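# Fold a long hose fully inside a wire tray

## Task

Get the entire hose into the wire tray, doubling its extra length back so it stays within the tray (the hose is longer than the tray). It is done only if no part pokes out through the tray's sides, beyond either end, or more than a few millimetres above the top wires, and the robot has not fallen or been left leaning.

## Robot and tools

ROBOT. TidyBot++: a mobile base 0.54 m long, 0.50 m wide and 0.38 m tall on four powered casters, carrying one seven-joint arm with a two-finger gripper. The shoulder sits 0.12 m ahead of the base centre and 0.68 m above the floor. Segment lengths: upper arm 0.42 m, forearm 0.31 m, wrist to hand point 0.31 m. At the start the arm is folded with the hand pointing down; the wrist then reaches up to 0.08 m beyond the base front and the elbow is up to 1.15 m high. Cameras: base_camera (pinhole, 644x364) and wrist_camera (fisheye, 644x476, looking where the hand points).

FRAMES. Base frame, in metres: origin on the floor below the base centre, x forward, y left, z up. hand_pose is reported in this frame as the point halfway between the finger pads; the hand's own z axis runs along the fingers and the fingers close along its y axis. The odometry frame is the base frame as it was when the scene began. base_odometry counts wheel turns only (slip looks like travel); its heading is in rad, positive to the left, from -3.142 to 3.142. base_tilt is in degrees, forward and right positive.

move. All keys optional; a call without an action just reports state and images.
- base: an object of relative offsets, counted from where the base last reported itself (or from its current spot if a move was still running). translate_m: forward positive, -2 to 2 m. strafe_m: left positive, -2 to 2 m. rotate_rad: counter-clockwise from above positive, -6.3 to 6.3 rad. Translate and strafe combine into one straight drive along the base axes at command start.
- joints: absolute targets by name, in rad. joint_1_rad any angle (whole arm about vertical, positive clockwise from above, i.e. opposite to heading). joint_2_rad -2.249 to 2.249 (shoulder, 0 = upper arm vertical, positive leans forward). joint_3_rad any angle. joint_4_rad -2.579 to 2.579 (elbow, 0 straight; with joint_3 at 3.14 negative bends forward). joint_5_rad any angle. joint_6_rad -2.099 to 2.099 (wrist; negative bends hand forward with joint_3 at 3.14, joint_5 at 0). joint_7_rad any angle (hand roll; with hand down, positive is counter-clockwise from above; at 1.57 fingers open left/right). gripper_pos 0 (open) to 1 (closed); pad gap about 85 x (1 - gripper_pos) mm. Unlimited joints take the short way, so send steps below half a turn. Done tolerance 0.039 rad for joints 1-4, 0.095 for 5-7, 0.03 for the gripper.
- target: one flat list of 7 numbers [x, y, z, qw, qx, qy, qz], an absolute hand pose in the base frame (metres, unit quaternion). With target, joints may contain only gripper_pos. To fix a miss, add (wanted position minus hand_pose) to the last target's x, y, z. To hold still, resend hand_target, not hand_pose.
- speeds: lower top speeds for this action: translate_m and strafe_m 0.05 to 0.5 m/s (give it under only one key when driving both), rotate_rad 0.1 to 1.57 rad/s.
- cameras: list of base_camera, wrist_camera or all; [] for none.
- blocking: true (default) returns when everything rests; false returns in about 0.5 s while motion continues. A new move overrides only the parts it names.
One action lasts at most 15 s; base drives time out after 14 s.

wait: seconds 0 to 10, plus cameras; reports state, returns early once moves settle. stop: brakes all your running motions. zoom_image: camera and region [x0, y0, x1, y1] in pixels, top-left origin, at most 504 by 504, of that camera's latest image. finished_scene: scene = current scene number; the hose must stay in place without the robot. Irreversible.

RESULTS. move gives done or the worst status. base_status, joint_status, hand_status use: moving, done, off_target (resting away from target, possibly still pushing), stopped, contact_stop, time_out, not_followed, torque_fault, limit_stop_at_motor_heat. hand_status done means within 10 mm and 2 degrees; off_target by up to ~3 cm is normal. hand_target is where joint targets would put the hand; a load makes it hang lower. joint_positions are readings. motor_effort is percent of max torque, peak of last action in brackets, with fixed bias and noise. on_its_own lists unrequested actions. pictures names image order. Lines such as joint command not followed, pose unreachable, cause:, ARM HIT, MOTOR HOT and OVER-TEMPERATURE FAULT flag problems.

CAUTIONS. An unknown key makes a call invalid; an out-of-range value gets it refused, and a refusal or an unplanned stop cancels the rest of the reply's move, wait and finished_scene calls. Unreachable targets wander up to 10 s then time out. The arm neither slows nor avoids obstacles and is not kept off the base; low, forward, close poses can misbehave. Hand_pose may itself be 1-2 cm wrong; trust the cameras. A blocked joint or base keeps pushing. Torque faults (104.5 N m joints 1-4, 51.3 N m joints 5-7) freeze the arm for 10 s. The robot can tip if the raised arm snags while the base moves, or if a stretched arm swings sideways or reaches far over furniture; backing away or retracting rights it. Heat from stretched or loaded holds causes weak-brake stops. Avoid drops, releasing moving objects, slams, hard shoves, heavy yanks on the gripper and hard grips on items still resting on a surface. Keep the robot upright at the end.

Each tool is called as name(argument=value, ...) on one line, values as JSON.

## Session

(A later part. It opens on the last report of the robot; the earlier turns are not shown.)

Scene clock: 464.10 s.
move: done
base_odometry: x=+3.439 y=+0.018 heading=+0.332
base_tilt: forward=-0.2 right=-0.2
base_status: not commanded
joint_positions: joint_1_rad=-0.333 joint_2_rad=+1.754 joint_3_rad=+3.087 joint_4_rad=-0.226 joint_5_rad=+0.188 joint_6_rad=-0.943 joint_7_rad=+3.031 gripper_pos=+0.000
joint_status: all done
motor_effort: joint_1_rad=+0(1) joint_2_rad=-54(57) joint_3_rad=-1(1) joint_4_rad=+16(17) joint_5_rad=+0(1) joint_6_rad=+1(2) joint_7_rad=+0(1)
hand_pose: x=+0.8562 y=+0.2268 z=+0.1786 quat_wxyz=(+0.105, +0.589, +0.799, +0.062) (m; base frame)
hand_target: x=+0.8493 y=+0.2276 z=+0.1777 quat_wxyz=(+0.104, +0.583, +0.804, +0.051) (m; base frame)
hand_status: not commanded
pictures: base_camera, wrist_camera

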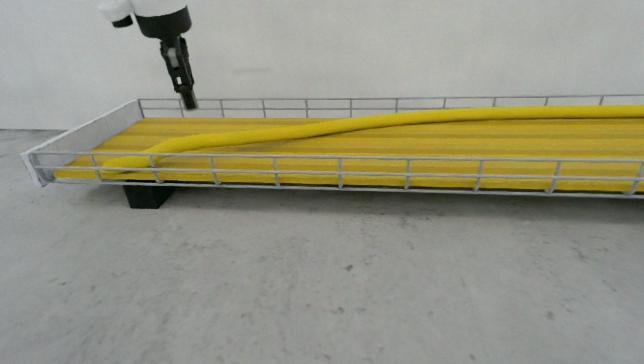

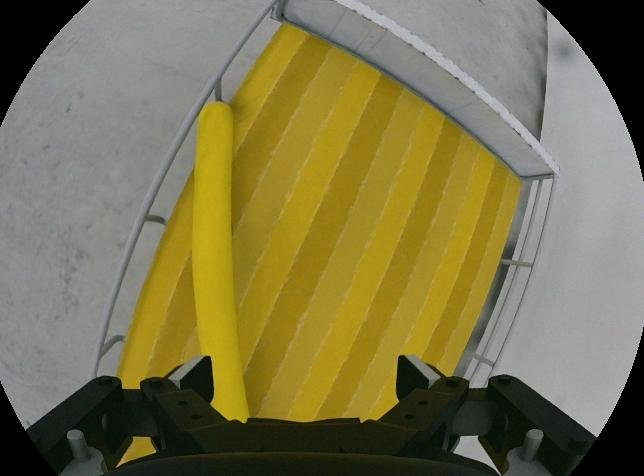

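move(target=[0.65,0.15,0.45,0,0.7071,0.7071,0], base={"translate_m":-0.58}, cameras=[])

move(target=[0.75,0.05,0.35,0.7071,0,0.7071,0], cameras=[])

move(target=[0.86,0.06,0.18,0.7071,0,0.7071,0], base={"strafe_m":0.1})

zoom_image(camera="wrist_camera", region=[330, 180, 530, 300])

zoom_image(camera="wrist_camera", region=[150, 180, 350, 300])

Scene clock: 466.77 s.
move: off_target
base_odometry: x=+2.891 y=-0.171 heading=+0.332
base_tilt: forward=-0.2 right=-0.2
base_status: done
joint_positions: joint_1_rad=-0.121 joint_2_rad=+0.879 joint_3_rad=+2.853 joint_4_rad=-1.410 joint_5_rad=+0.220 joint_6_rad=-0.943 joint_7_rad=+2.713 gripper_pos=+0.000
joint_status: not commanded
motor_effort: joint_1_rad=+0(2) joint_2_rad=-41(55) joint_3_rad=-5(5) joint_4_rad=+12(16) joint_5_rad=-1(1) joint_6_rad=+0(2) joint_7_rad=+0(1)
hand_pose: x=+0.6333 y=+0.1626 z=+0.4455 quat_wxyz=(-0.033, +0.699, +0.714, -0.015) (m; base frame)
hand_target: x=+0.6500 y=+0.1500 z=+0.4500 quat_wxyz=(+0.000, +0.707, +0.707, +0.000) (m; base frame)
hand_status: off_target (0.021 m and 4.3 deg from the pose sent, 0.349 m and 22.2 deg at the start)
pictures: none
No camera images: "cameras" was empty.

Scene clock: 469.83 s.
move: off_target
base_odometry: x=+2.891 y=-0.170 heading=+0.332
base_tilt: forward=-0.2 right=-0.2
base_status: not commanded
joint_positions: joint_1_rad=-1.102 joint_2_rad=+2.158 joint_3_rad=+4.151 joint_4_rad=-1.804 joint_5_rad=-0.839 joint_6_rad=+0.953 joint_7_rad=+3.399 gripper_pos=+0.000
joint_status: not commanded
motor_effort: joint_1_rad=+0(2) joint_2_rad=-26(43) joint_3_rad=+15(15) joint_4_rad=-12(12) joint_5_rad=-6(7) joint_6_rad=+3(4) joint_7_rad=+1(1)
hand_pose: x=+0.7514 y=+0.0400 z=+0.3135 quat_wxyz=(+0.672, +0.035, +0.740, +0.003) (m; base frame)
hand_target: x=+0.7500 y=+0.0500 z=+0.3500 quat_wxyz=(+0.707, +0.000, +0.707, +0.000) (m; base frame)
hand_status: off_target (0.038 m and 6.9 deg from the pose sent, 0.188 m and 122.4 deg at the start)
pictures: none
No camera images: "cameras" was empty.

Scene clock: 472.33 s.
move: off_target
base_odometry: x=+2.858 y=-0.076 heading=+0.332
base_tilt: forward=-0.2 right=-0.2
base_status: done
joint_positions: joint_1_rad=-0.524 joint_2_rad=+2.159 joint_3_rad=+3.823 joint_4_rad=-0.944 joint_5_rad=-0.840 joint_6_rad=+1.101 joint_7_rad=+4.261 gripper_pos=+0.000
joint_status: not commanded
motor_effort: joint_1_rad=+0(4) joint_2_rad=-38(38) joint_3_rad=+9(15) joint_4_rad=+2(12) joint_5_rad=-3(7) joint_6_rad=+8(8) joint_7_rad=+0(1)
hand_pose: x=+0.8476 y=+0.0446 z=+0.1505 quat_wxyz=(+0.679, +0.025, +0.734, +0.001) (m; base frame)
hand_target: x=+0.8600 y=+0.0600 z=+0.1800 quat_wxyz=(+0.707, +0.000, +0.707, +0.000) (m; base frame)
hand_status: off_target (0.036 m and 5.3 deg from the pose sent, 0.173 m and 6.9 deg at the start)
pictures: base_camera, wrist_camera

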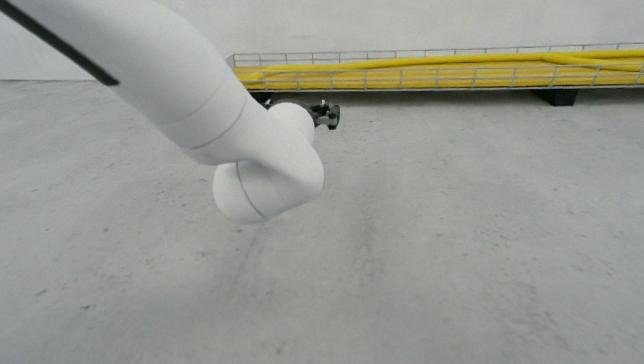

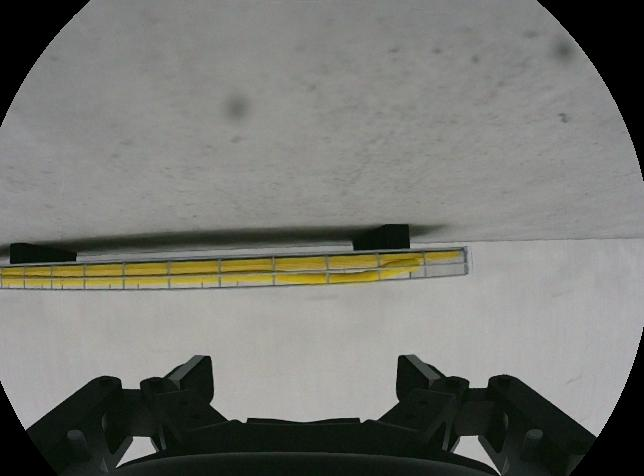

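Scaled by 2.520.

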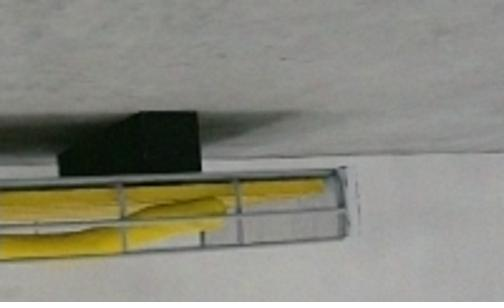

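Scaled by 2.520.

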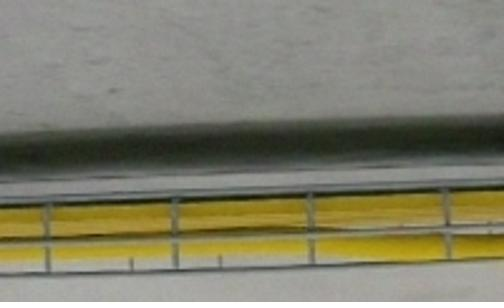

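move(base={"strafe_m":-0.9})

zoom_image(camera="wrist_camera", region=[330, 180, 530, 300])

zoom_image(camera="wrist_camera", region=[150, 180, 350, 300])

move(base={"strafe_m":-0.5})

zoom_image(camera="wrist_camera", region=[150, 180, 350, 300])

Scene clock: 476.47 s.
move: done
base_odometry: x=+3.151 y=-0.927 heading=+0.332
base_tilt: forward=-0.2 right=-0.2
base_status: done
joint_positions: joint_1_rad=-0.507 joint_2_rad=+2.153 joint_3_rad=+3.820 joint_4_rad=-0.936 joint_5_rad=-0.840 joint_6_rad=+1.104 joint_7_rad=+4.263 gripper_pos=+0.000
joint_status: not commanded
motor_effort: joint_1_rad=+0(4) joint_2_rad=-39(40) joint_3_rad=+9(9) joint_4_rad=+1(3) joint_5_rad=-3(4) joint_6_rad=+8(9) joint_7_rad=+0(1)
hand_pose: x=+0.8522 y=+0.0375 z=+0.1556 quat_wxyz=(+0.683, +0.033, +0.730, +0.000) (m; base frame)
hand_target: x=+0.8600 y=+0.0600 z=+0.1800 quat_wxyz=(+0.707, +0.000, +0.707, +0.000) (m; base frame)
hand_status: not commanded
pictures: base_camera, wrist_camera

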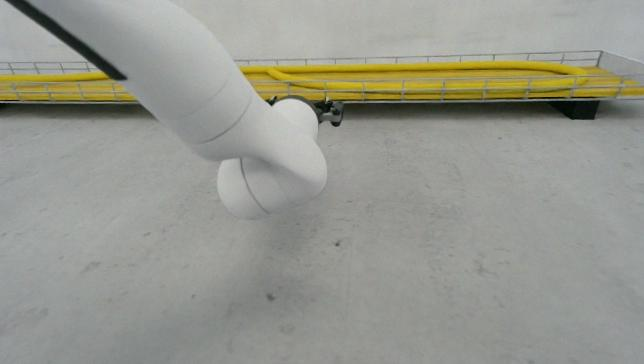

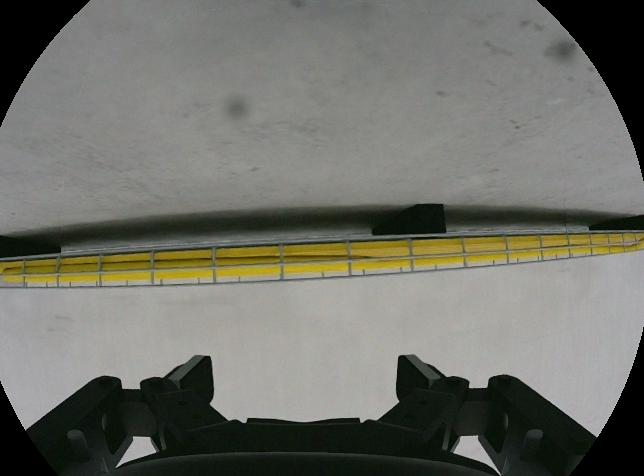

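Scaled by 2.520.

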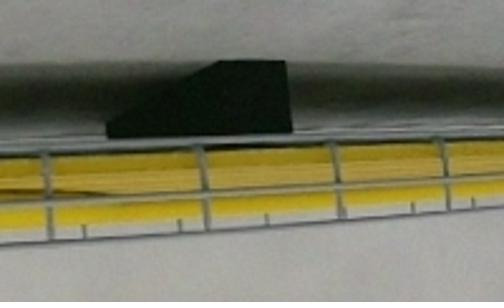

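Scaled by 2.520.

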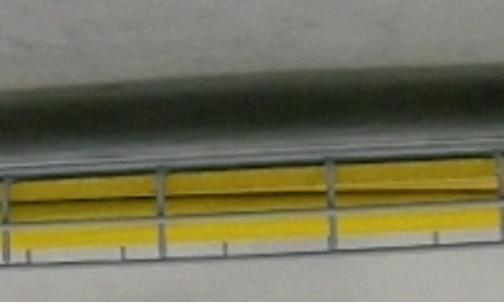

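Scene clock: 478.77 s.
move: done
base_odometry: x=+3.314 y=-1.400 heading=+0.332
base_tilt: forward=-0.2 right=-0.2
base_status: done
joint_positions: joint_1_rad=-0.500 joint_2_rad=+2.152 joint_3_rad=+3.819 joint_4_rad=-0.935 joint_5_rad=-0.840 joint_6_rad=+1.105 joint_7_rad=+4.263 gripper_pos=+0.000
joint_status: not commanded
motor_effort: joint_1_rad=+1(4) joint_2_rad=-38(40) joint_3_rad=+8(9) joint_4_rad=+2(3) joint_5_rad=-3(4) joint_6_rad=+8(9) joint_7_rad=+1(1)
hand_pose: x=+0.8530 y=+0.0331 z=+0.1563 quat_wxyz=(+0.683, +0.036, +0.729, -0.002) (m; base frame)
hand_target: x=+0.8600 y=+0.0600 z=+0.1800 quat_wxyz=(+0.707, +0.000, +0.707, +0.000) (m; base frame)
hand_status: not commanded
pictures: base_camera, wrist_camera

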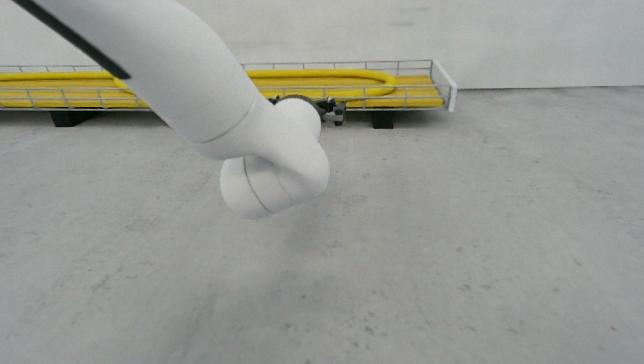

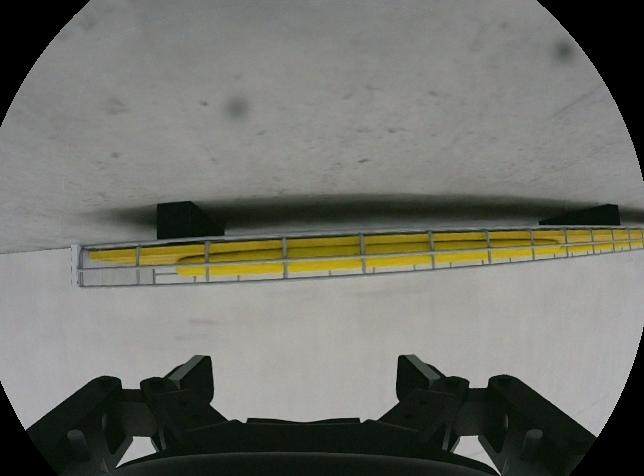

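Scaled by 2.520.

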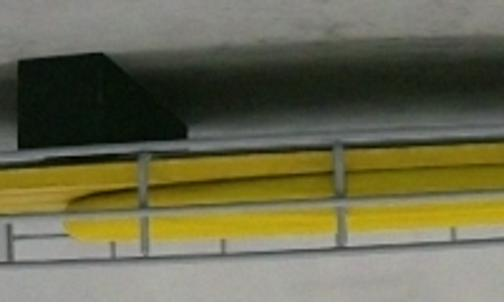

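move(base={"strafe_m":1.55})

zoom_image(camera="wrist_camera", region=[240, 230, 340, 300])

zoom_image(camera="wrist_camera", region=[320, 230, 420, 300])

Scene clock: 483.30 s.
move: done
base_odometry: x=+2.809 y=+0.066 heading=+0.332
base_tilt: forward=-0.2 right=-0.2
base_status: done
joint_positions: joint_1_rad=-0.507 joint_2_rad=+2.150 joint_3_rad=+3.819 joint_4_rad=-0.933 joint_5_rad=-0.840 joint_6_rad=+1.106 joint_7_rad=+4.264 gripper_pos=+0.000
joint_status: not commanded
motor_effort: joint_1_rad=+1(4) joint_2_rad=-39(41) joint_3_rad=+8(9) joint_4_rad=+2(3) joint_5_rad=-3(4) joint_6_rad=+7(9) joint_7_rad=+0(1)
hand_pose: x=+0.8538 y=+0.0394 z=+0.1580 quat_wxyz=(+0.685, +0.034, +0.728, +0.002) (m; base frame)
hand_target: x=+0.8600 y=+0.0600 z=+0.1800 quat_wxyz=(+0.707, +0.000, +0.707, +0.000) (m; base frame)
hand_status: not commanded
pictures: base_camera, wrist_camera

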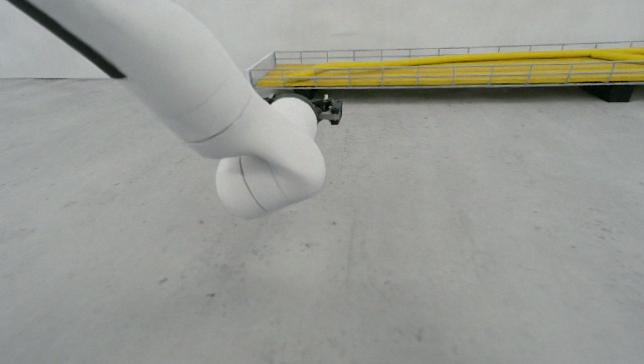

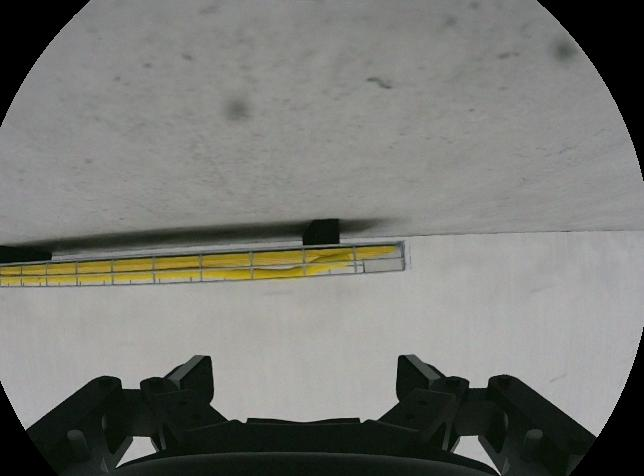

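Scaled by 5.040.

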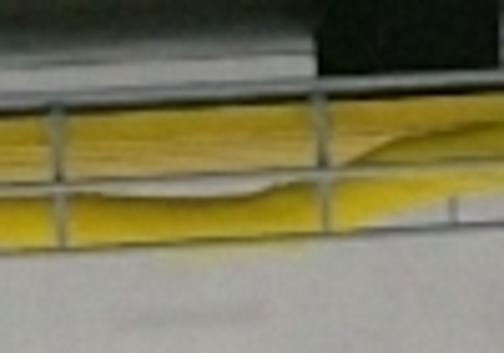

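Scaled by 5.040.

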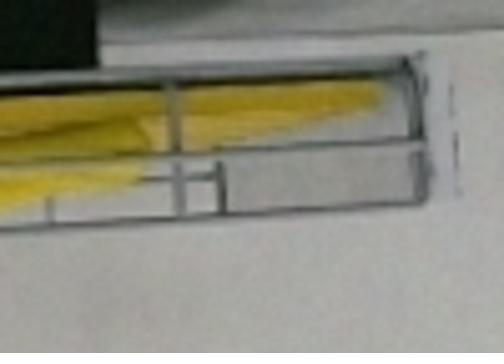

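move(target=[0.75,0.05,0.35,0.7071,0,0.7071,0], cameras=[])

move(target=[0.60,0.12,0.5,0,0.64,0.768,0], base={"translate_m":0.62,"strafe_m":-0.1}, cameras=[])

move(target=[0.75,0.10,0.30,0.03,0.64,0.768,0.03])

Scene clock: 487.13 s.
move: off_target
base_odometry: x=+2.809 y=+0.066 heading=+0.332
base_tilt: forward=-0.2 right=-0.2
base_status: not commanded
joint_positions: joint_1_rad=-1.092 joint_2_rad=+2.152 joint_3_rad=+4.144 joint_4_rad=-1.805 joint_5_rad=-0.842 joint_6_rad=+1.089 joint_7_rad=+3.538 gripper_pos=+0.000
joint_status: not commanded
motor_effort: joint_1_rad=+0(1) joint_2_rad=-26(39) joint_3_rad=+14(15) joint_4_rad=-11(12) joint_5_rad=-7(7) joint_6_rad=+3(8) joint_7_rad=+0(1)
hand_pose: x=+0.7516 y=+0.0741 z=+0.3265 quat_wxyz=(+0.687, -0.051, +0.725, +0.001) (m; base frame)
hand_target: x=+0.7500 y=+0.0500 z=+0.3500 quat_wxyz=(+0.707, +0.000, +0.707, +0.000) (m; base frame)
hand_status: off_target (0.034 m and 6.6 deg from the pose sent, 0.219 m and 5.2 deg at the start)
pictures: none
No camera images: "cameras" was empty.

Scene clock: 490.33 s.
move: off_target
base_odometry: x=+3.428 y=+0.173 heading=+0.332
base_tilt: forward=-0.2 right=-0.2
base_status: done
joint_positions: joint_1_rad=-0.022 joint_2_rad=+0.707 joint_3_rad=+2.778 joint_4_rad=-1.634 joint_5_rad=+0.231 joint_6_rad=-0.831 joint_7_rad=+2.887 gripper_pos=+0.000
joint_status: not commanded
motor_effort: joint_1_rad=+1(3) joint_2_rad=-36(40) joint_3_rad=-5(15) joint_4_rad=+12(12) joint_5_rad=-1(7) joint_6_rad=+0(5) joint_7_rad=+0(1)
hand_pose: x=+0.5950 y=+0.1425 z=+0.4884 quat_wxyz=(-0.022, +0.632, +0.775, +0.024) (m; base frame)
hand_target: x=+0.6000 y=+0.1200 z=+0.5000 quat_wxyz=(+0.000, +0.640, +0.768, +0.000) (m; base frame)
hand_status: off_target (0.026 m and 3.9 deg from the pose sent, 0.235 m and 116.8 deg at the start)
pictures: none
No camera images: "cameras" was empty.

Scene clock: 492.10 s.
move: off_target
base_odometry: x=+3.428 y=+0.173 heading=+0.332
base_tilt: forward=-0.2 right=-0.2
base_status: not commanded
joint_positions: joint_1_rad=-0.022 joint_2_rad=+1.230 joint_3_rad=+2.842 joint_4_rad=-1.182 joint_5_rad=+0.336 joint_6_rad=-0.789 joint_7_rad=+2.886 gripper_pos=+0.000
joint_status: not commanded
motor_effort: joint_1_rad=+0(1) joint_2_rad=-46(49) joint_3_rad=-5(7) joint_4_rad=+11(13) joint_5_rad=-1(1) joint_6_rad=+0(1) joint_7_rad=+0(1)
hand_pose: x=+0.7108 y=+0.1134 z=+0.2929 quat_wxyz=(-0.022, +0.665, +0.746, +0.009) (m; base frame)
hand_target: x=+0.7500 y=+0.1000 z=+0.3000 quat_wxyz=(+0.030, +0.640, +0.768, +0.030) (m; base frame)
hand_status: off_target (0.042 m and 7.5 deg from the pose sent, 0.248 m and 6.1 deg at the start)
pictures: base_camera, wrist_camera

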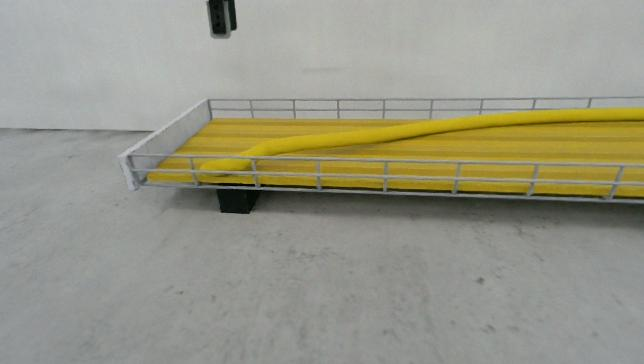

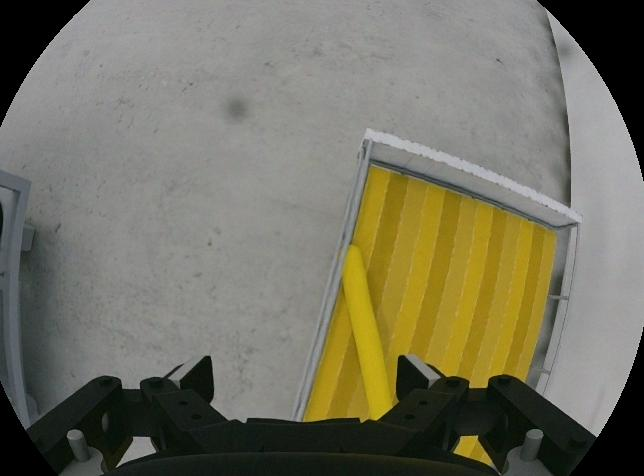

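move(target=[0.79,0.105,0.22,0.04,0.53,0.84,0.03], joints={"gripper_pos":1.0})

Scene clock: 493.90 s.
move: off_target
base_odometry: x=+3.428 y=+0.173 heading=+0.332
base_tilt: forward=-0.2 right=-0.2
base_status: not commanded
joint_positions: joint_1_rad=-0.035 joint_2_rad=+1.456 joint_3_rad=+2.842 joint_4_rad=-0.903 joint_5_rad=+0.341 joint_6_rad=-0.789 joint_7_rad=+3.151 gripper_pos=+0.999
joint_status: all done
motor_effort: joint_1_rad=+1(1) joint_2_rad=-49(52) joint_3_rad=-5(6) joint_4_rad=+11(12) joint_5_rad=+0(1) joint_6_rad=+0(1) joint_7_rad=+0(1)
hand_pose: x=+0.7615 y=+0.1144 z=+0.2114 quat_wxyz=(-0.008, +0.586, +0.810, +0.031) (m; base frame)
hand_target: x=+0.7900 y=+0.1050 z=+0.2200 quat_wxyz=(+0.040, +0.533, +0.845, +0.030) (m; base frame)
hand_status: off_target (0.031 m and 9.1 deg from the pose sent, 0.108 m and 20.4 deg at the start)
pictures: base_camera, wrist_camera

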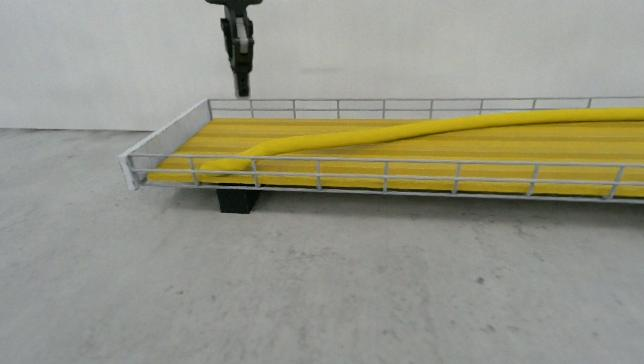

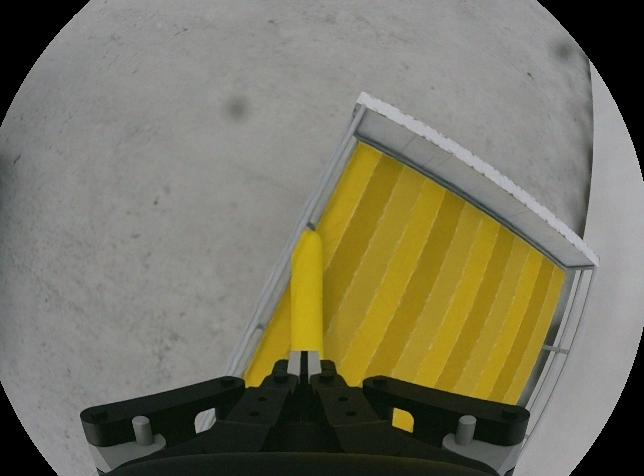

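move(target=[0.81,0.062,0.17,0.04,0.53,0.84,0.03])

move(target=[0.82,0.062,0.14,0.04,0.53,0.84,0.03])

Scene clock: 495.53 s.
move: off_target
base_odometry: x=+3.428 y=+0.173 heading=+0.332
base_tilt: forward=-0.2 right=-0.2
base_status: not commanded
joint_positions: joint_1_rad=-0.023 joint_2_rad=+1.593 joint_3_rad=+2.875 joint_4_rad=-0.707 joint_5_rad=+0.341 joint_6_rad=-0.789 joint_7_rad=+3.291 gripper_pos=+0.999
joint_status: not commanded
motor_effort: joint_1_rad=+0(2) joint_2_rad=-51(53) joint_3_rad=-4(5) joint_4_rad=+12(13) joint_5_rad=+0(1) joint_6_rad=+1(2) joint_7_rad=+0(1)
hand_pose: x=+0.7975 y=+0.0779 z=+0.1635 quat_wxyz=(+0.025, +0.556, +0.830, +0.033) (m; base frame)
hand_target: x=+0.8100 y=+0.0620 z=+0.1700 quat_wxyz=(+0.040, +0.533, +0.845, +0.030) (m; base frame)
hand_status: off_target (0.021 m and 3.5 deg from the pose sent, 0.082 m and 9.1 deg at the start)
pictures: base_camera, wrist_camera

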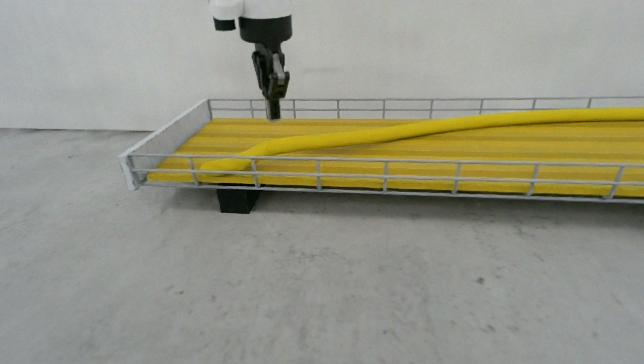

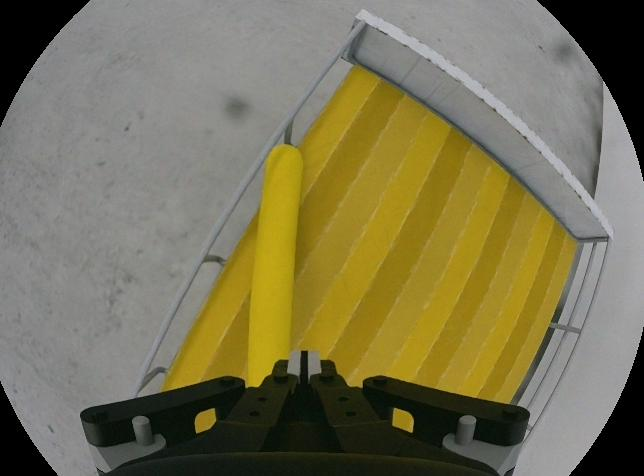

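Scene clock: 496.93 s.
move: off_target
base_odometry: x=+3.428 y=+0.173 heading=+0.332
base_tilt: forward=-0.2 right=-0.2
base_status: not commanded
joint_positions: joint_1_rad=-0.025 joint_2_rad=+1.692 joint_3_rad=+2.924 joint_4_rad=-0.533 joint_5_rad=+0.330 joint_6_rad=-0.793 joint_7_rad=+3.353 gripper_pos=+0.999
joint_status: not commanded
motor_effort: joint_1_rad=+0(1) joint_2_rad=-52(53) joint_3_rad=-3(4) joint_4_rad=+14(14) joint_5_rad=+0(0) joint_6_rad=+1(2) joint_7_rad=+0(1)
hand_pose: x=+0.8307 y=+0.0461 z=+0.1383 quat_wxyz=(+0.066, +0.546, +0.835, +0.031) (m; base frame)
hand_target: x=+0.8200 y=+0.0620 z=+0.1400 quat_wxyz=(+0.040, +0.533, +0.845, +0.030) (m; base frame)
hand_status: off_target (0.019 m and 3.5 deg from the pose sent, 0.036 m and 3.5 deg at the start)
pictures: base_camera, wrist_camera

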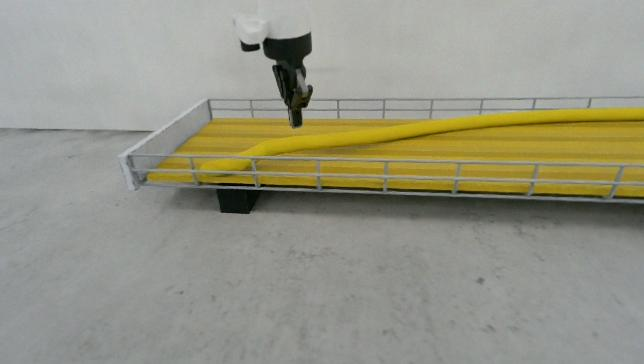

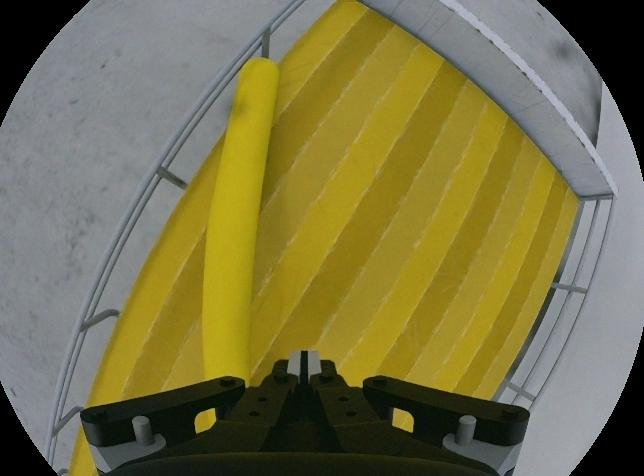

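move(target=[0.765,0.055,0.165,0.03,0.53,0.84,0.03])

move(target=[0.77,0.055,0.135,0.03,0.53,0.84,0.03])

Scene clock: 498.63 s.
move: off_target
base_odometry: x=+3.428 y=+0.173 heading=+0.332
base_tilt: forward=-0.2 right=-0.2
base_status: not commanded
joint_positions: joint_1_rad=+0.031 joint_2_rad=+1.540 joint_3_rad=+2.848 joint_4_rad=-0.918 joint_5_rad=+0.408 joint_6_rad=-0.718 joint_7_rad=+3.310 gripper_pos=+0.999
joint_status: not commanded
motor_effort: joint_1_rad=+1(1) joint_2_rad=-49(52) joint_3_rad=-5(5) joint_4_rad=+10(14) joint_5_rad=+0(1) joint_6_rad=+1(2) joint_7_rad=+0(1)
hand_pose: x=+0.7426 y=+0.0626 z=+0.1542 quat_wxyz=(-0.003, +0.528, +0.849, +0.015) (m; base frame)
hand_target: x=+0.7650 y=+0.0550 z=+0.1650 quat_wxyz=(+0.030, +0.533, +0.845, +0.030) (m; base frame)
hand_status: off_target (0.026 m and 4.3 deg from the pose sent, 0.071 m and 4.5 deg at the start)
pictures: base_camera, wrist_camera

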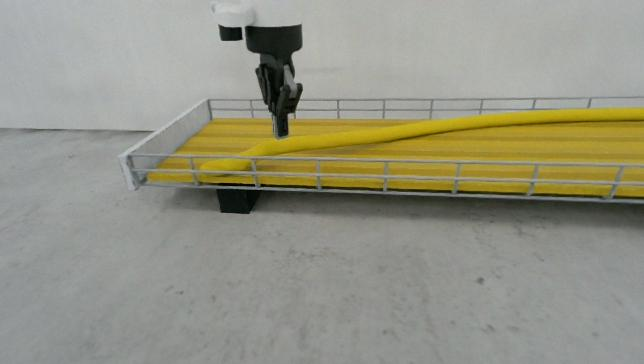

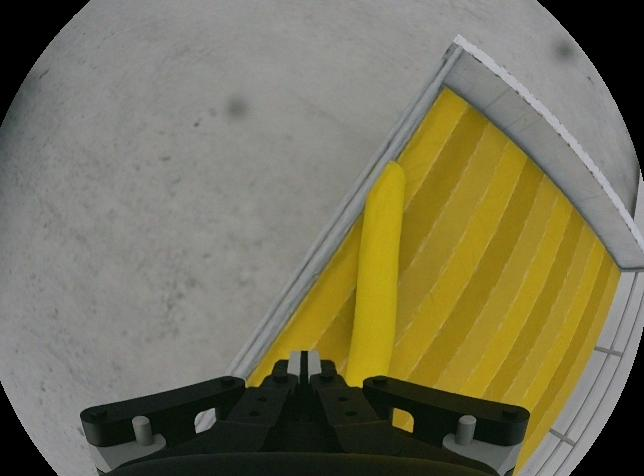

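Scene clock: 499.60 s.
move: off_target
base_odometry: x=+3.428 y=+0.173 heading=+0.332
base_tilt: forward=-0.2 right=-0.2
base_status: not commanded
joint_positions: joint_1_rad=+0.031 joint_2_rad=+1.594 joint_3_rad=+2.848 joint_4_rad=-0.864 joint_5_rad=+0.408 joint_6_rad=-0.718 joint_7_rad=+3.310 gripper_pos=+0.999
joint_status: not commanded
motor_effort: joint_1_rad=+0(1) joint_2_rad=-48(50) joint_3_rad=-5(5) joint_4_rad=+10(11) joint_5_rad=+0(1) joint_6_rad=+0(1) joint_7_rad=+0(1)
hand_pose: x=+0.7426 y=+0.0596 z=+0.1312 quat_wxyz=(-0.004, +0.534, +0.845, +0.014) (m; base frame)
hand_target: x=+0.7700 y=+0.0550 z=+0.1350 quat_wxyz=(+0.030, +0.533, +0.845, +0.030) (m; base frame)
hand_status: off_target (0.028 m and 4.4 deg from the pose sent, 0.034 m and 4.3 deg at the start)
pictures: base_camera, wrist_camera

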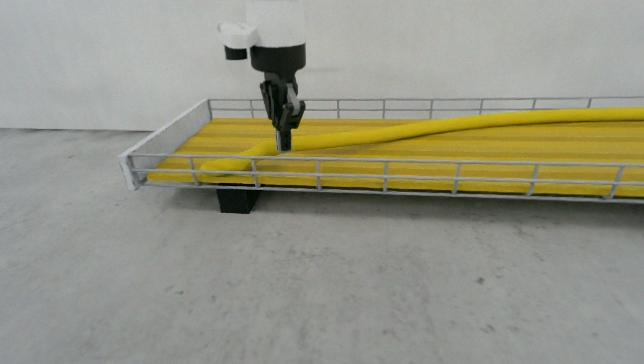

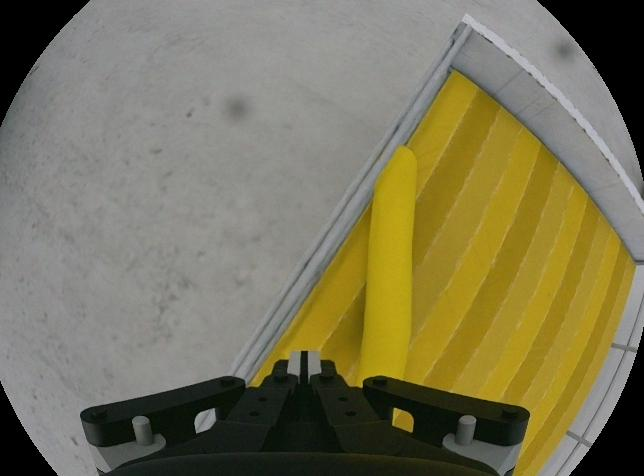

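move(target=[0.80,0.055,0.17,0.03,0.53,0.84,0.03])

move(target=[0.805,0.06,0.135,0.03,0.53,0.84,0.03])

Scene clock: 500.97 s.
move: off_target
base_odometry: x=+3.428 y=+0.173 heading=+0.332
base_tilt: forward=-0.2 right=-0.2
base_status: not commanded
joint_positions: joint_1_rad=+0.028 joint_2_rad=+1.583 joint_3_rad=+2.855 joint_4_rad=-0.744 joint_5_rad=+0.408 joint_6_rad=-0.738 joint_7_rad=+3.315 gripper_pos=+0.999
joint_status: not commanded
motor_effort: joint_1_rad=+0(1) joint_2_rad=-51(52) joint_3_rad=-4(5) joint_4_rad=+12(12) joint_5_rad=+0(1) joint_6_rad=+1(2) joint_7_rad=+1(1)
hand_pose: x=+0.8054 y=+0.0464 z=+0.1638 quat_wxyz=(+0.045, +0.544, +0.837, +0.036) (m; base frame)
hand_target: x=+0.8000 y=+0.0550 z=+0.1700 quat_wxyz=(+0.030, +0.533, +0.845, +0.030) (m; base frame)
hand_status: off_target (0.012 m and 2.3 deg from the pose sent, 0.069 m and 4.4 deg at the start)
pictures: base_camera, wrist_camera

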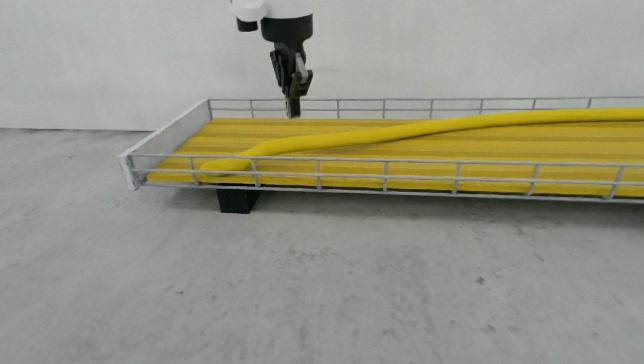

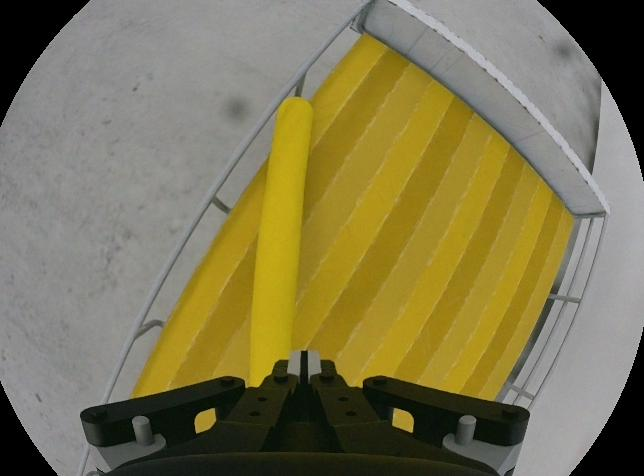

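Scene clock: 502.30 s.
move: off_target
base_odometry: x=+3.428 y=+0.173 heading=+0.332
base_tilt: forward=-0.2 right=-0.2
base_status: not commanded
joint_positions: joint_1_rad=-0.002 joint_2_rad=+1.675 joint_3_rad=+2.888 joint_4_rad=-0.612 joint_5_rad=+0.376 joint_6_rad=-0.752 joint_7_rad=+3.339 gripper_pos=+0.999
joint_status: not commanded
motor_effort: joint_1_rad=+1(1) joint_2_rad=-51(53) joint_3_rad=-3(5) joint_4_rad=+13(14) joint_5_rad=+0(0) joint_6_rad=+1(2) joint_7_rad=+0(1)
hand_pose: x=+0.8160 y=+0.0451 z=+0.1322 quat_wxyz=(+0.057, +0.543, +0.837, +0.033) (m; base frame)
hand_target: x=+0.8050 y=+0.0600 z=+0.1350 quat_wxyz=(+0.030, +0.533, +0.845, +0.030) (m; base frame)
hand_status: off_target (0.019 m and 3.4 deg from the pose sent, 0.032 m and 2.3 deg at the start)
pictures: base_camera, wrist_camera

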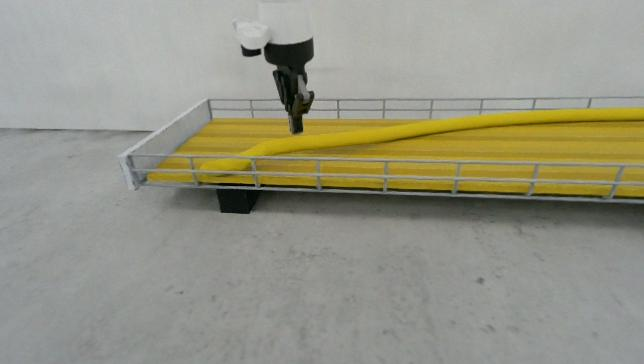

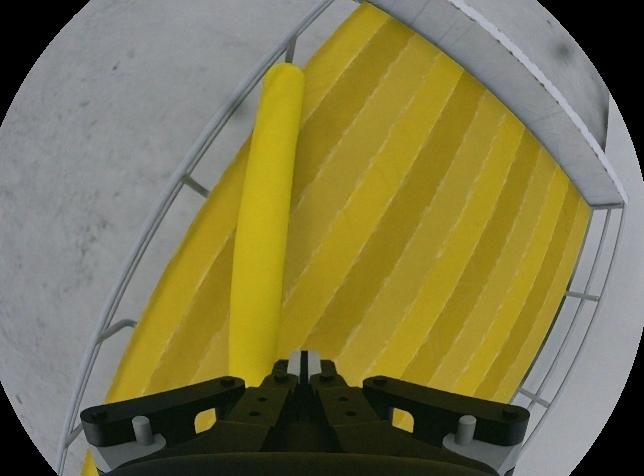

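move(target=[0.785,0.05,0.175,0.03,0.53,0.84,0.03])

move(target=[0.765,0.05,0.16,0.03,0.53,0.84,0.03])

Scene clock: 503.70 s.
move: off_target
base_odometry: x=+3.428 y=+0.173 heading=+0.332
base_tilt: forward=-0.2 right=-0.2
base_status: not commanded
joint_positions: joint_1_rad=+0.022 joint_2_rad=+1.549 joint_3_rad=+2.863 joint_4_rad=-0.819 joint_5_rad=+0.376 joint_6_rad=-0.752 joint_7_rad=+3.339 gripper_pos=+0.999
joint_status: not commanded
motor_effort: joint_1_rad=+1(1) joint_2_rad=-50(52) joint_3_rad=-4(5) joint_4_rad=+12(13) joint_5_rad=+0(1) joint_6_rad=+1(1) joint_7_rad=+0(1)
hand_pose: x=+0.7779 y=+0.0570 z=+0.1675 quat_wxyz=(+0.018, +0.533, +0.846, +0.025) (m; base frame)
hand_target: x=+0.7850 y=+0.0500 z=+0.1750 quat_wxyz=(+0.030, +0.533, +0.845, +0.030) (m; base frame)
hand_status: off_target (0.012 m and 1.5 deg from the pose sent, 0.053 m and 3.4 deg at the start)
pictures: base_camera, wrist_camera

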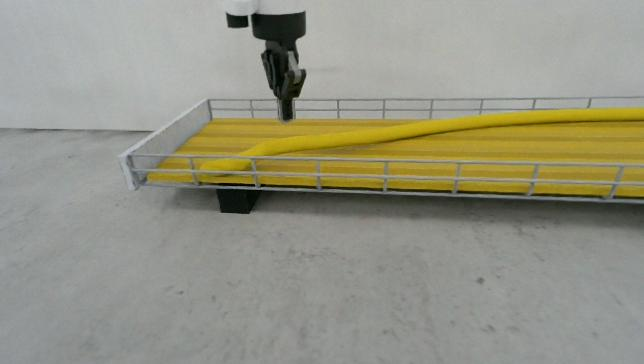

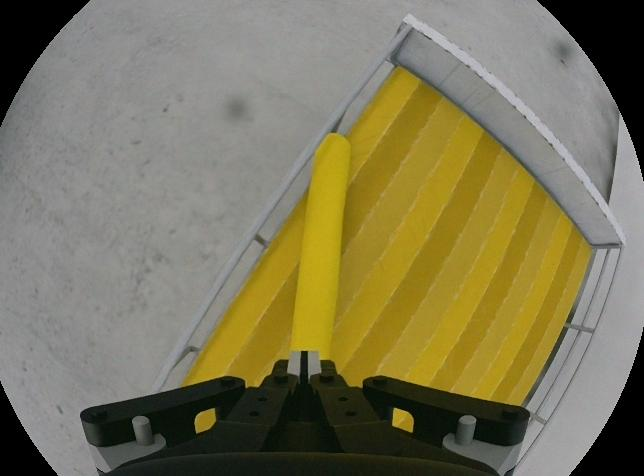

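Scene clock: 504.60 s.
move: off_target
base_odometry: x=+3.428 y=+0.173 heading=+0.332
base_tilt: forward=-0.2 right=-0.2
base_status: not commanded
joint_positions: joint_1_rad=+0.037 joint_2_rad=+1.545 joint_3_rad=+2.847 joint_4_rad=-0.917 joint_5_rad=+0.413 joint_6_rad=-0.712 joint_7_rad=+3.314 gripper_pos=+0.999
joint_status: not commanded
motor_effort: joint_1_rad=+1(1) joint_2_rad=-49(50) joint_3_rad=-5(5) joint_4_rad=+10(11) joint_5_rad=+0(1) joint_6_rad=+0(1) joint_7_rad=+0(1)
hand_pose: x=+0.7432 y=+0.0590 z=+0.1516 quat_wxyz=(-0.002, +0.527, +0.849, +0.016) (m; base frame)
hand_target: x=+0.7650 y=+0.0500 z=+0.1600 quat_wxyz=(+0.030, +0.533, +0.845, +0.030) (m; base frame)
hand_status: off_target (0.025 m and 4.1 deg from the pose sent, 0.016 m and 1.5 deg at the start)
pictures: base_camera, wrist_camera

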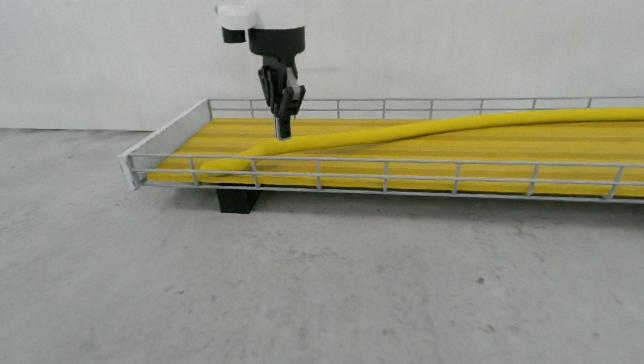

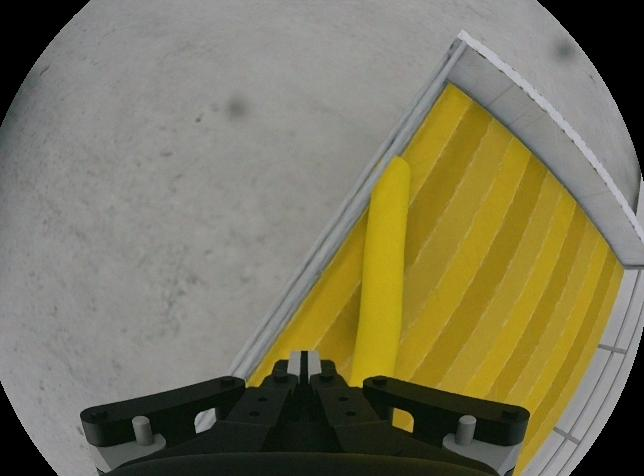

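move(target=[0.785,0.05,0.175,0.03,0.53,0.84,0.03])

Scene clock: 505.97 s.
move: off_target
base_odometry: x=+3.428 y=+0.173 heading=+0.332
base_tilt: forward=-0.2 right=-0.2
base_status: not commanded
joint_positions: joint_1_rad=+0.037 joint_2_rad=+1.541 joint_3_rad=+2.847 joint_4_rad=-0.857 joint_5_rad=+0.413 joint_6_rad=-0.712 joint_7_rad=+3.314 gripper_pos=+0.999
joint_status: not commanded
motor_effort: joint_1_rad=+0(1) joint_2_rad=-49(51) joint_3_rad=-5(5) joint_4_rad=+11(11) joint_5_rad=+0(1) joint_6_rad=+1(1) joint_7_rad=+0(1)
hand_pose: x=+0.7775 y=+0.0542 z=+0.1669 quat_wxyz=(+0.025, +0.534, +0.845, +0.031) (m; base frame)
hand_target: x=+0.7850 y=+0.0500 z=+0.1750 quat_wxyz=(+0.030, +0.533, +0.845, +0.030) (m; base frame)
hand_status: off_target (0.012 m and 0.6 deg from the pose sent, 0.049 m and 4.1 deg at the start)
pictures: base_camera, wrist_camera

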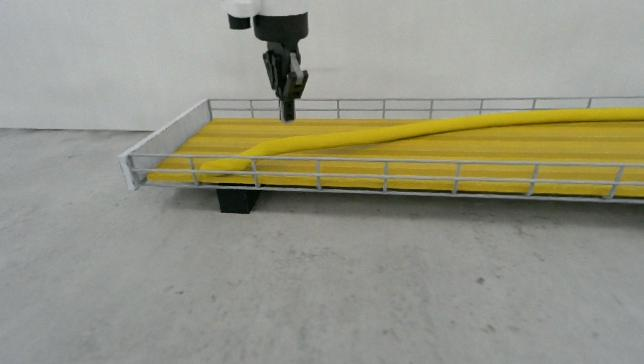

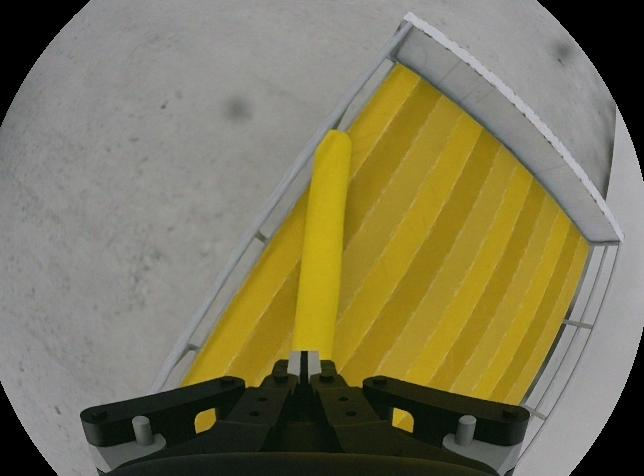

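move(joints={"joint_2_rad":1.575})

move(joints={"joint_2_rad":1.6})

move(joints={"joint_2_rad":1.625})

Scene clock: 506.90 s.
move: done
base_odometry: x=+3.428 y=+0.173 heading=+0.332
base_tilt: forward=-0.2 right=-0.2
base_status: not commanded
joint_positions: joint_1_rad=+0.037 joint_2_rad=+1.577 joint_3_rad=+2.847 joint_4_rad=-0.857 joint_5_rad=+0.413 joint_6_rad=-0.712 joint_7_rad=+3.314 gripper_pos=+0.999
joint_status: all done
motor_effort: joint_1_rad=+0(1) joint_2_rad=-48(51) joint_3_rad=-5(5) joint_4_rad=+10(11) joint_5_rad=-1(1) joint_6_rad=+0(1) joint_7_rad=+0(0)
hand_pose: x=+0.7584 y=+0.0549 z=+0.1434 quat_wxyz=(+0.009, +0.535, +0.845, +0.022) (m; base frame)
hand_target: x=+0.7633 y=+0.0509 z=+0.1478 quat_wxyz=(+0.012, +0.534, +0.845, +0.020) (m; base frame)
hand_status: not commanded
pictures: base_camera, wrist_camera

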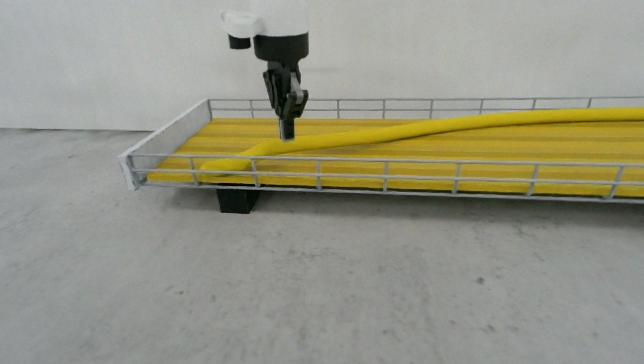

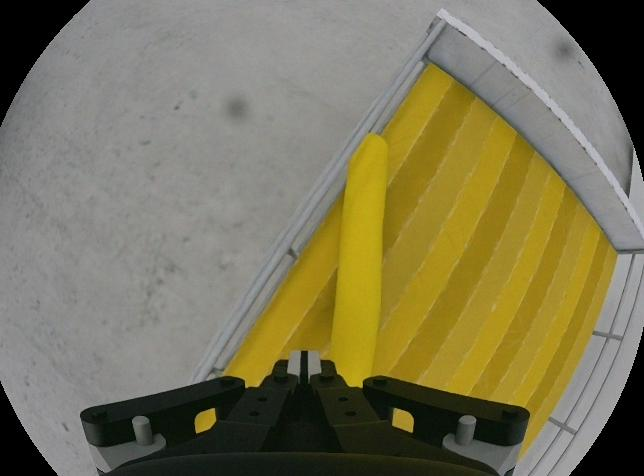

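Scene clock: 507.67 s.
move: done
base_odometry: x=+3.428 y=+0.173 heading=+0.332
base_tilt: forward=-0.2 right=-0.2
base_status: not commanded
joint_positions: joint_1_rad=+0.037 joint_2_rad=+1.598 joint_3_rad=+2.847 joint_4_rad=-0.857 joint_5_rad=+0.413 joint_6_rad=-0.712 joint_7_rad=+3.314 gripper_pos=+0.999
joint_status: all done
motor_effort: joint_1_rad=+1(1) joint_2_rad=-48(50) joint_3_rad=-5(5) joint_4_rad=+10(11) joint_5_rad=+0(1) joint_6_rad=+0(1) joint_7_rad=+1(1)
hand_pose: x=+0.7470 y=+0.0553 z=+0.1302 quat_wxyz=(+0.000, +0.535, +0.845, +0.017) (m; base frame)
hand_target: x=+0.7498 y=+0.0514 z=+0.1319 quat_wxyz=(+0.001, +0.534, +0.845, +0.014) (m; base frame)
hand_status: not commanded
pictures: base_camera, wrist_camera

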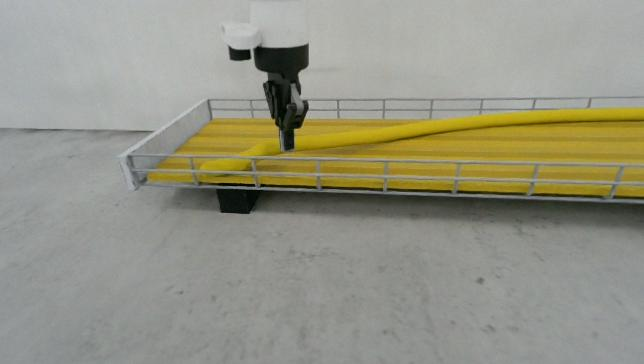

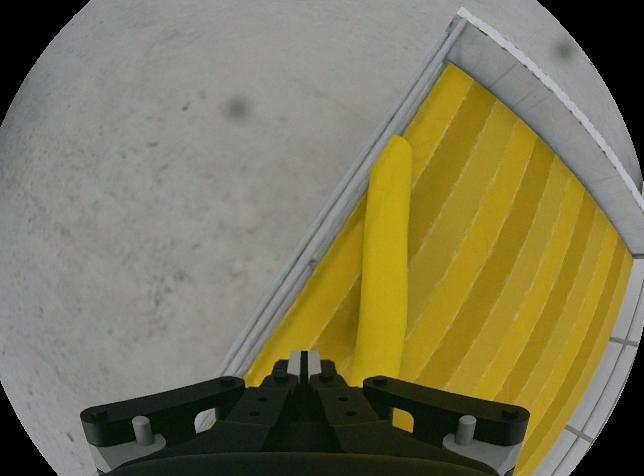

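Scene clock: 508.37 s.
move: done
base_odometry: x=+3.428 y=+0.173 heading=+0.332
base_tilt: forward=-0.2 right=-0.2
base_status: not commanded
joint_positions: joint_1_rad=+0.037 joint_2_rad=+1.620 joint_3_rad=+2.847 joint_4_rad=-0.854 joint_5_rad=+0.413 joint_6_rad=-0.712 joint_7_rad=+3.314 gripper_pos=+0.999
joint_status: all done
motor_effort: joint_1_rad=+0(1) joint_2_rad=-47(50) joint_3_rad=-5(5) joint_4_rad=+9(10) joint_5_rad=+0(1) joint_6_rad=+0(3) joint_7_rad=+0(1)
hand_pose: x=+0.7359 y=+0.0556 z=+0.1169 quat_wxyz=(-0.009, +0.535, +0.845, +0.012) (m; base frame)
hand_target: x=+0.7359 y=+0.0520 z=+0.1164 quat_wxyz=(-0.009, +0.534, +0.845, +0.007) (m; base frame)
hand_status: not commanded
pictures: base_camera, wrist_camera

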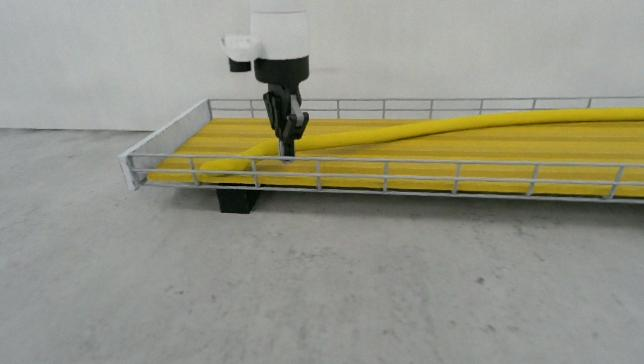

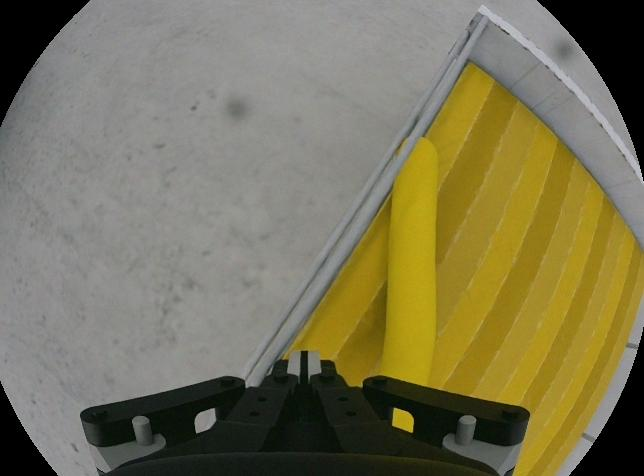

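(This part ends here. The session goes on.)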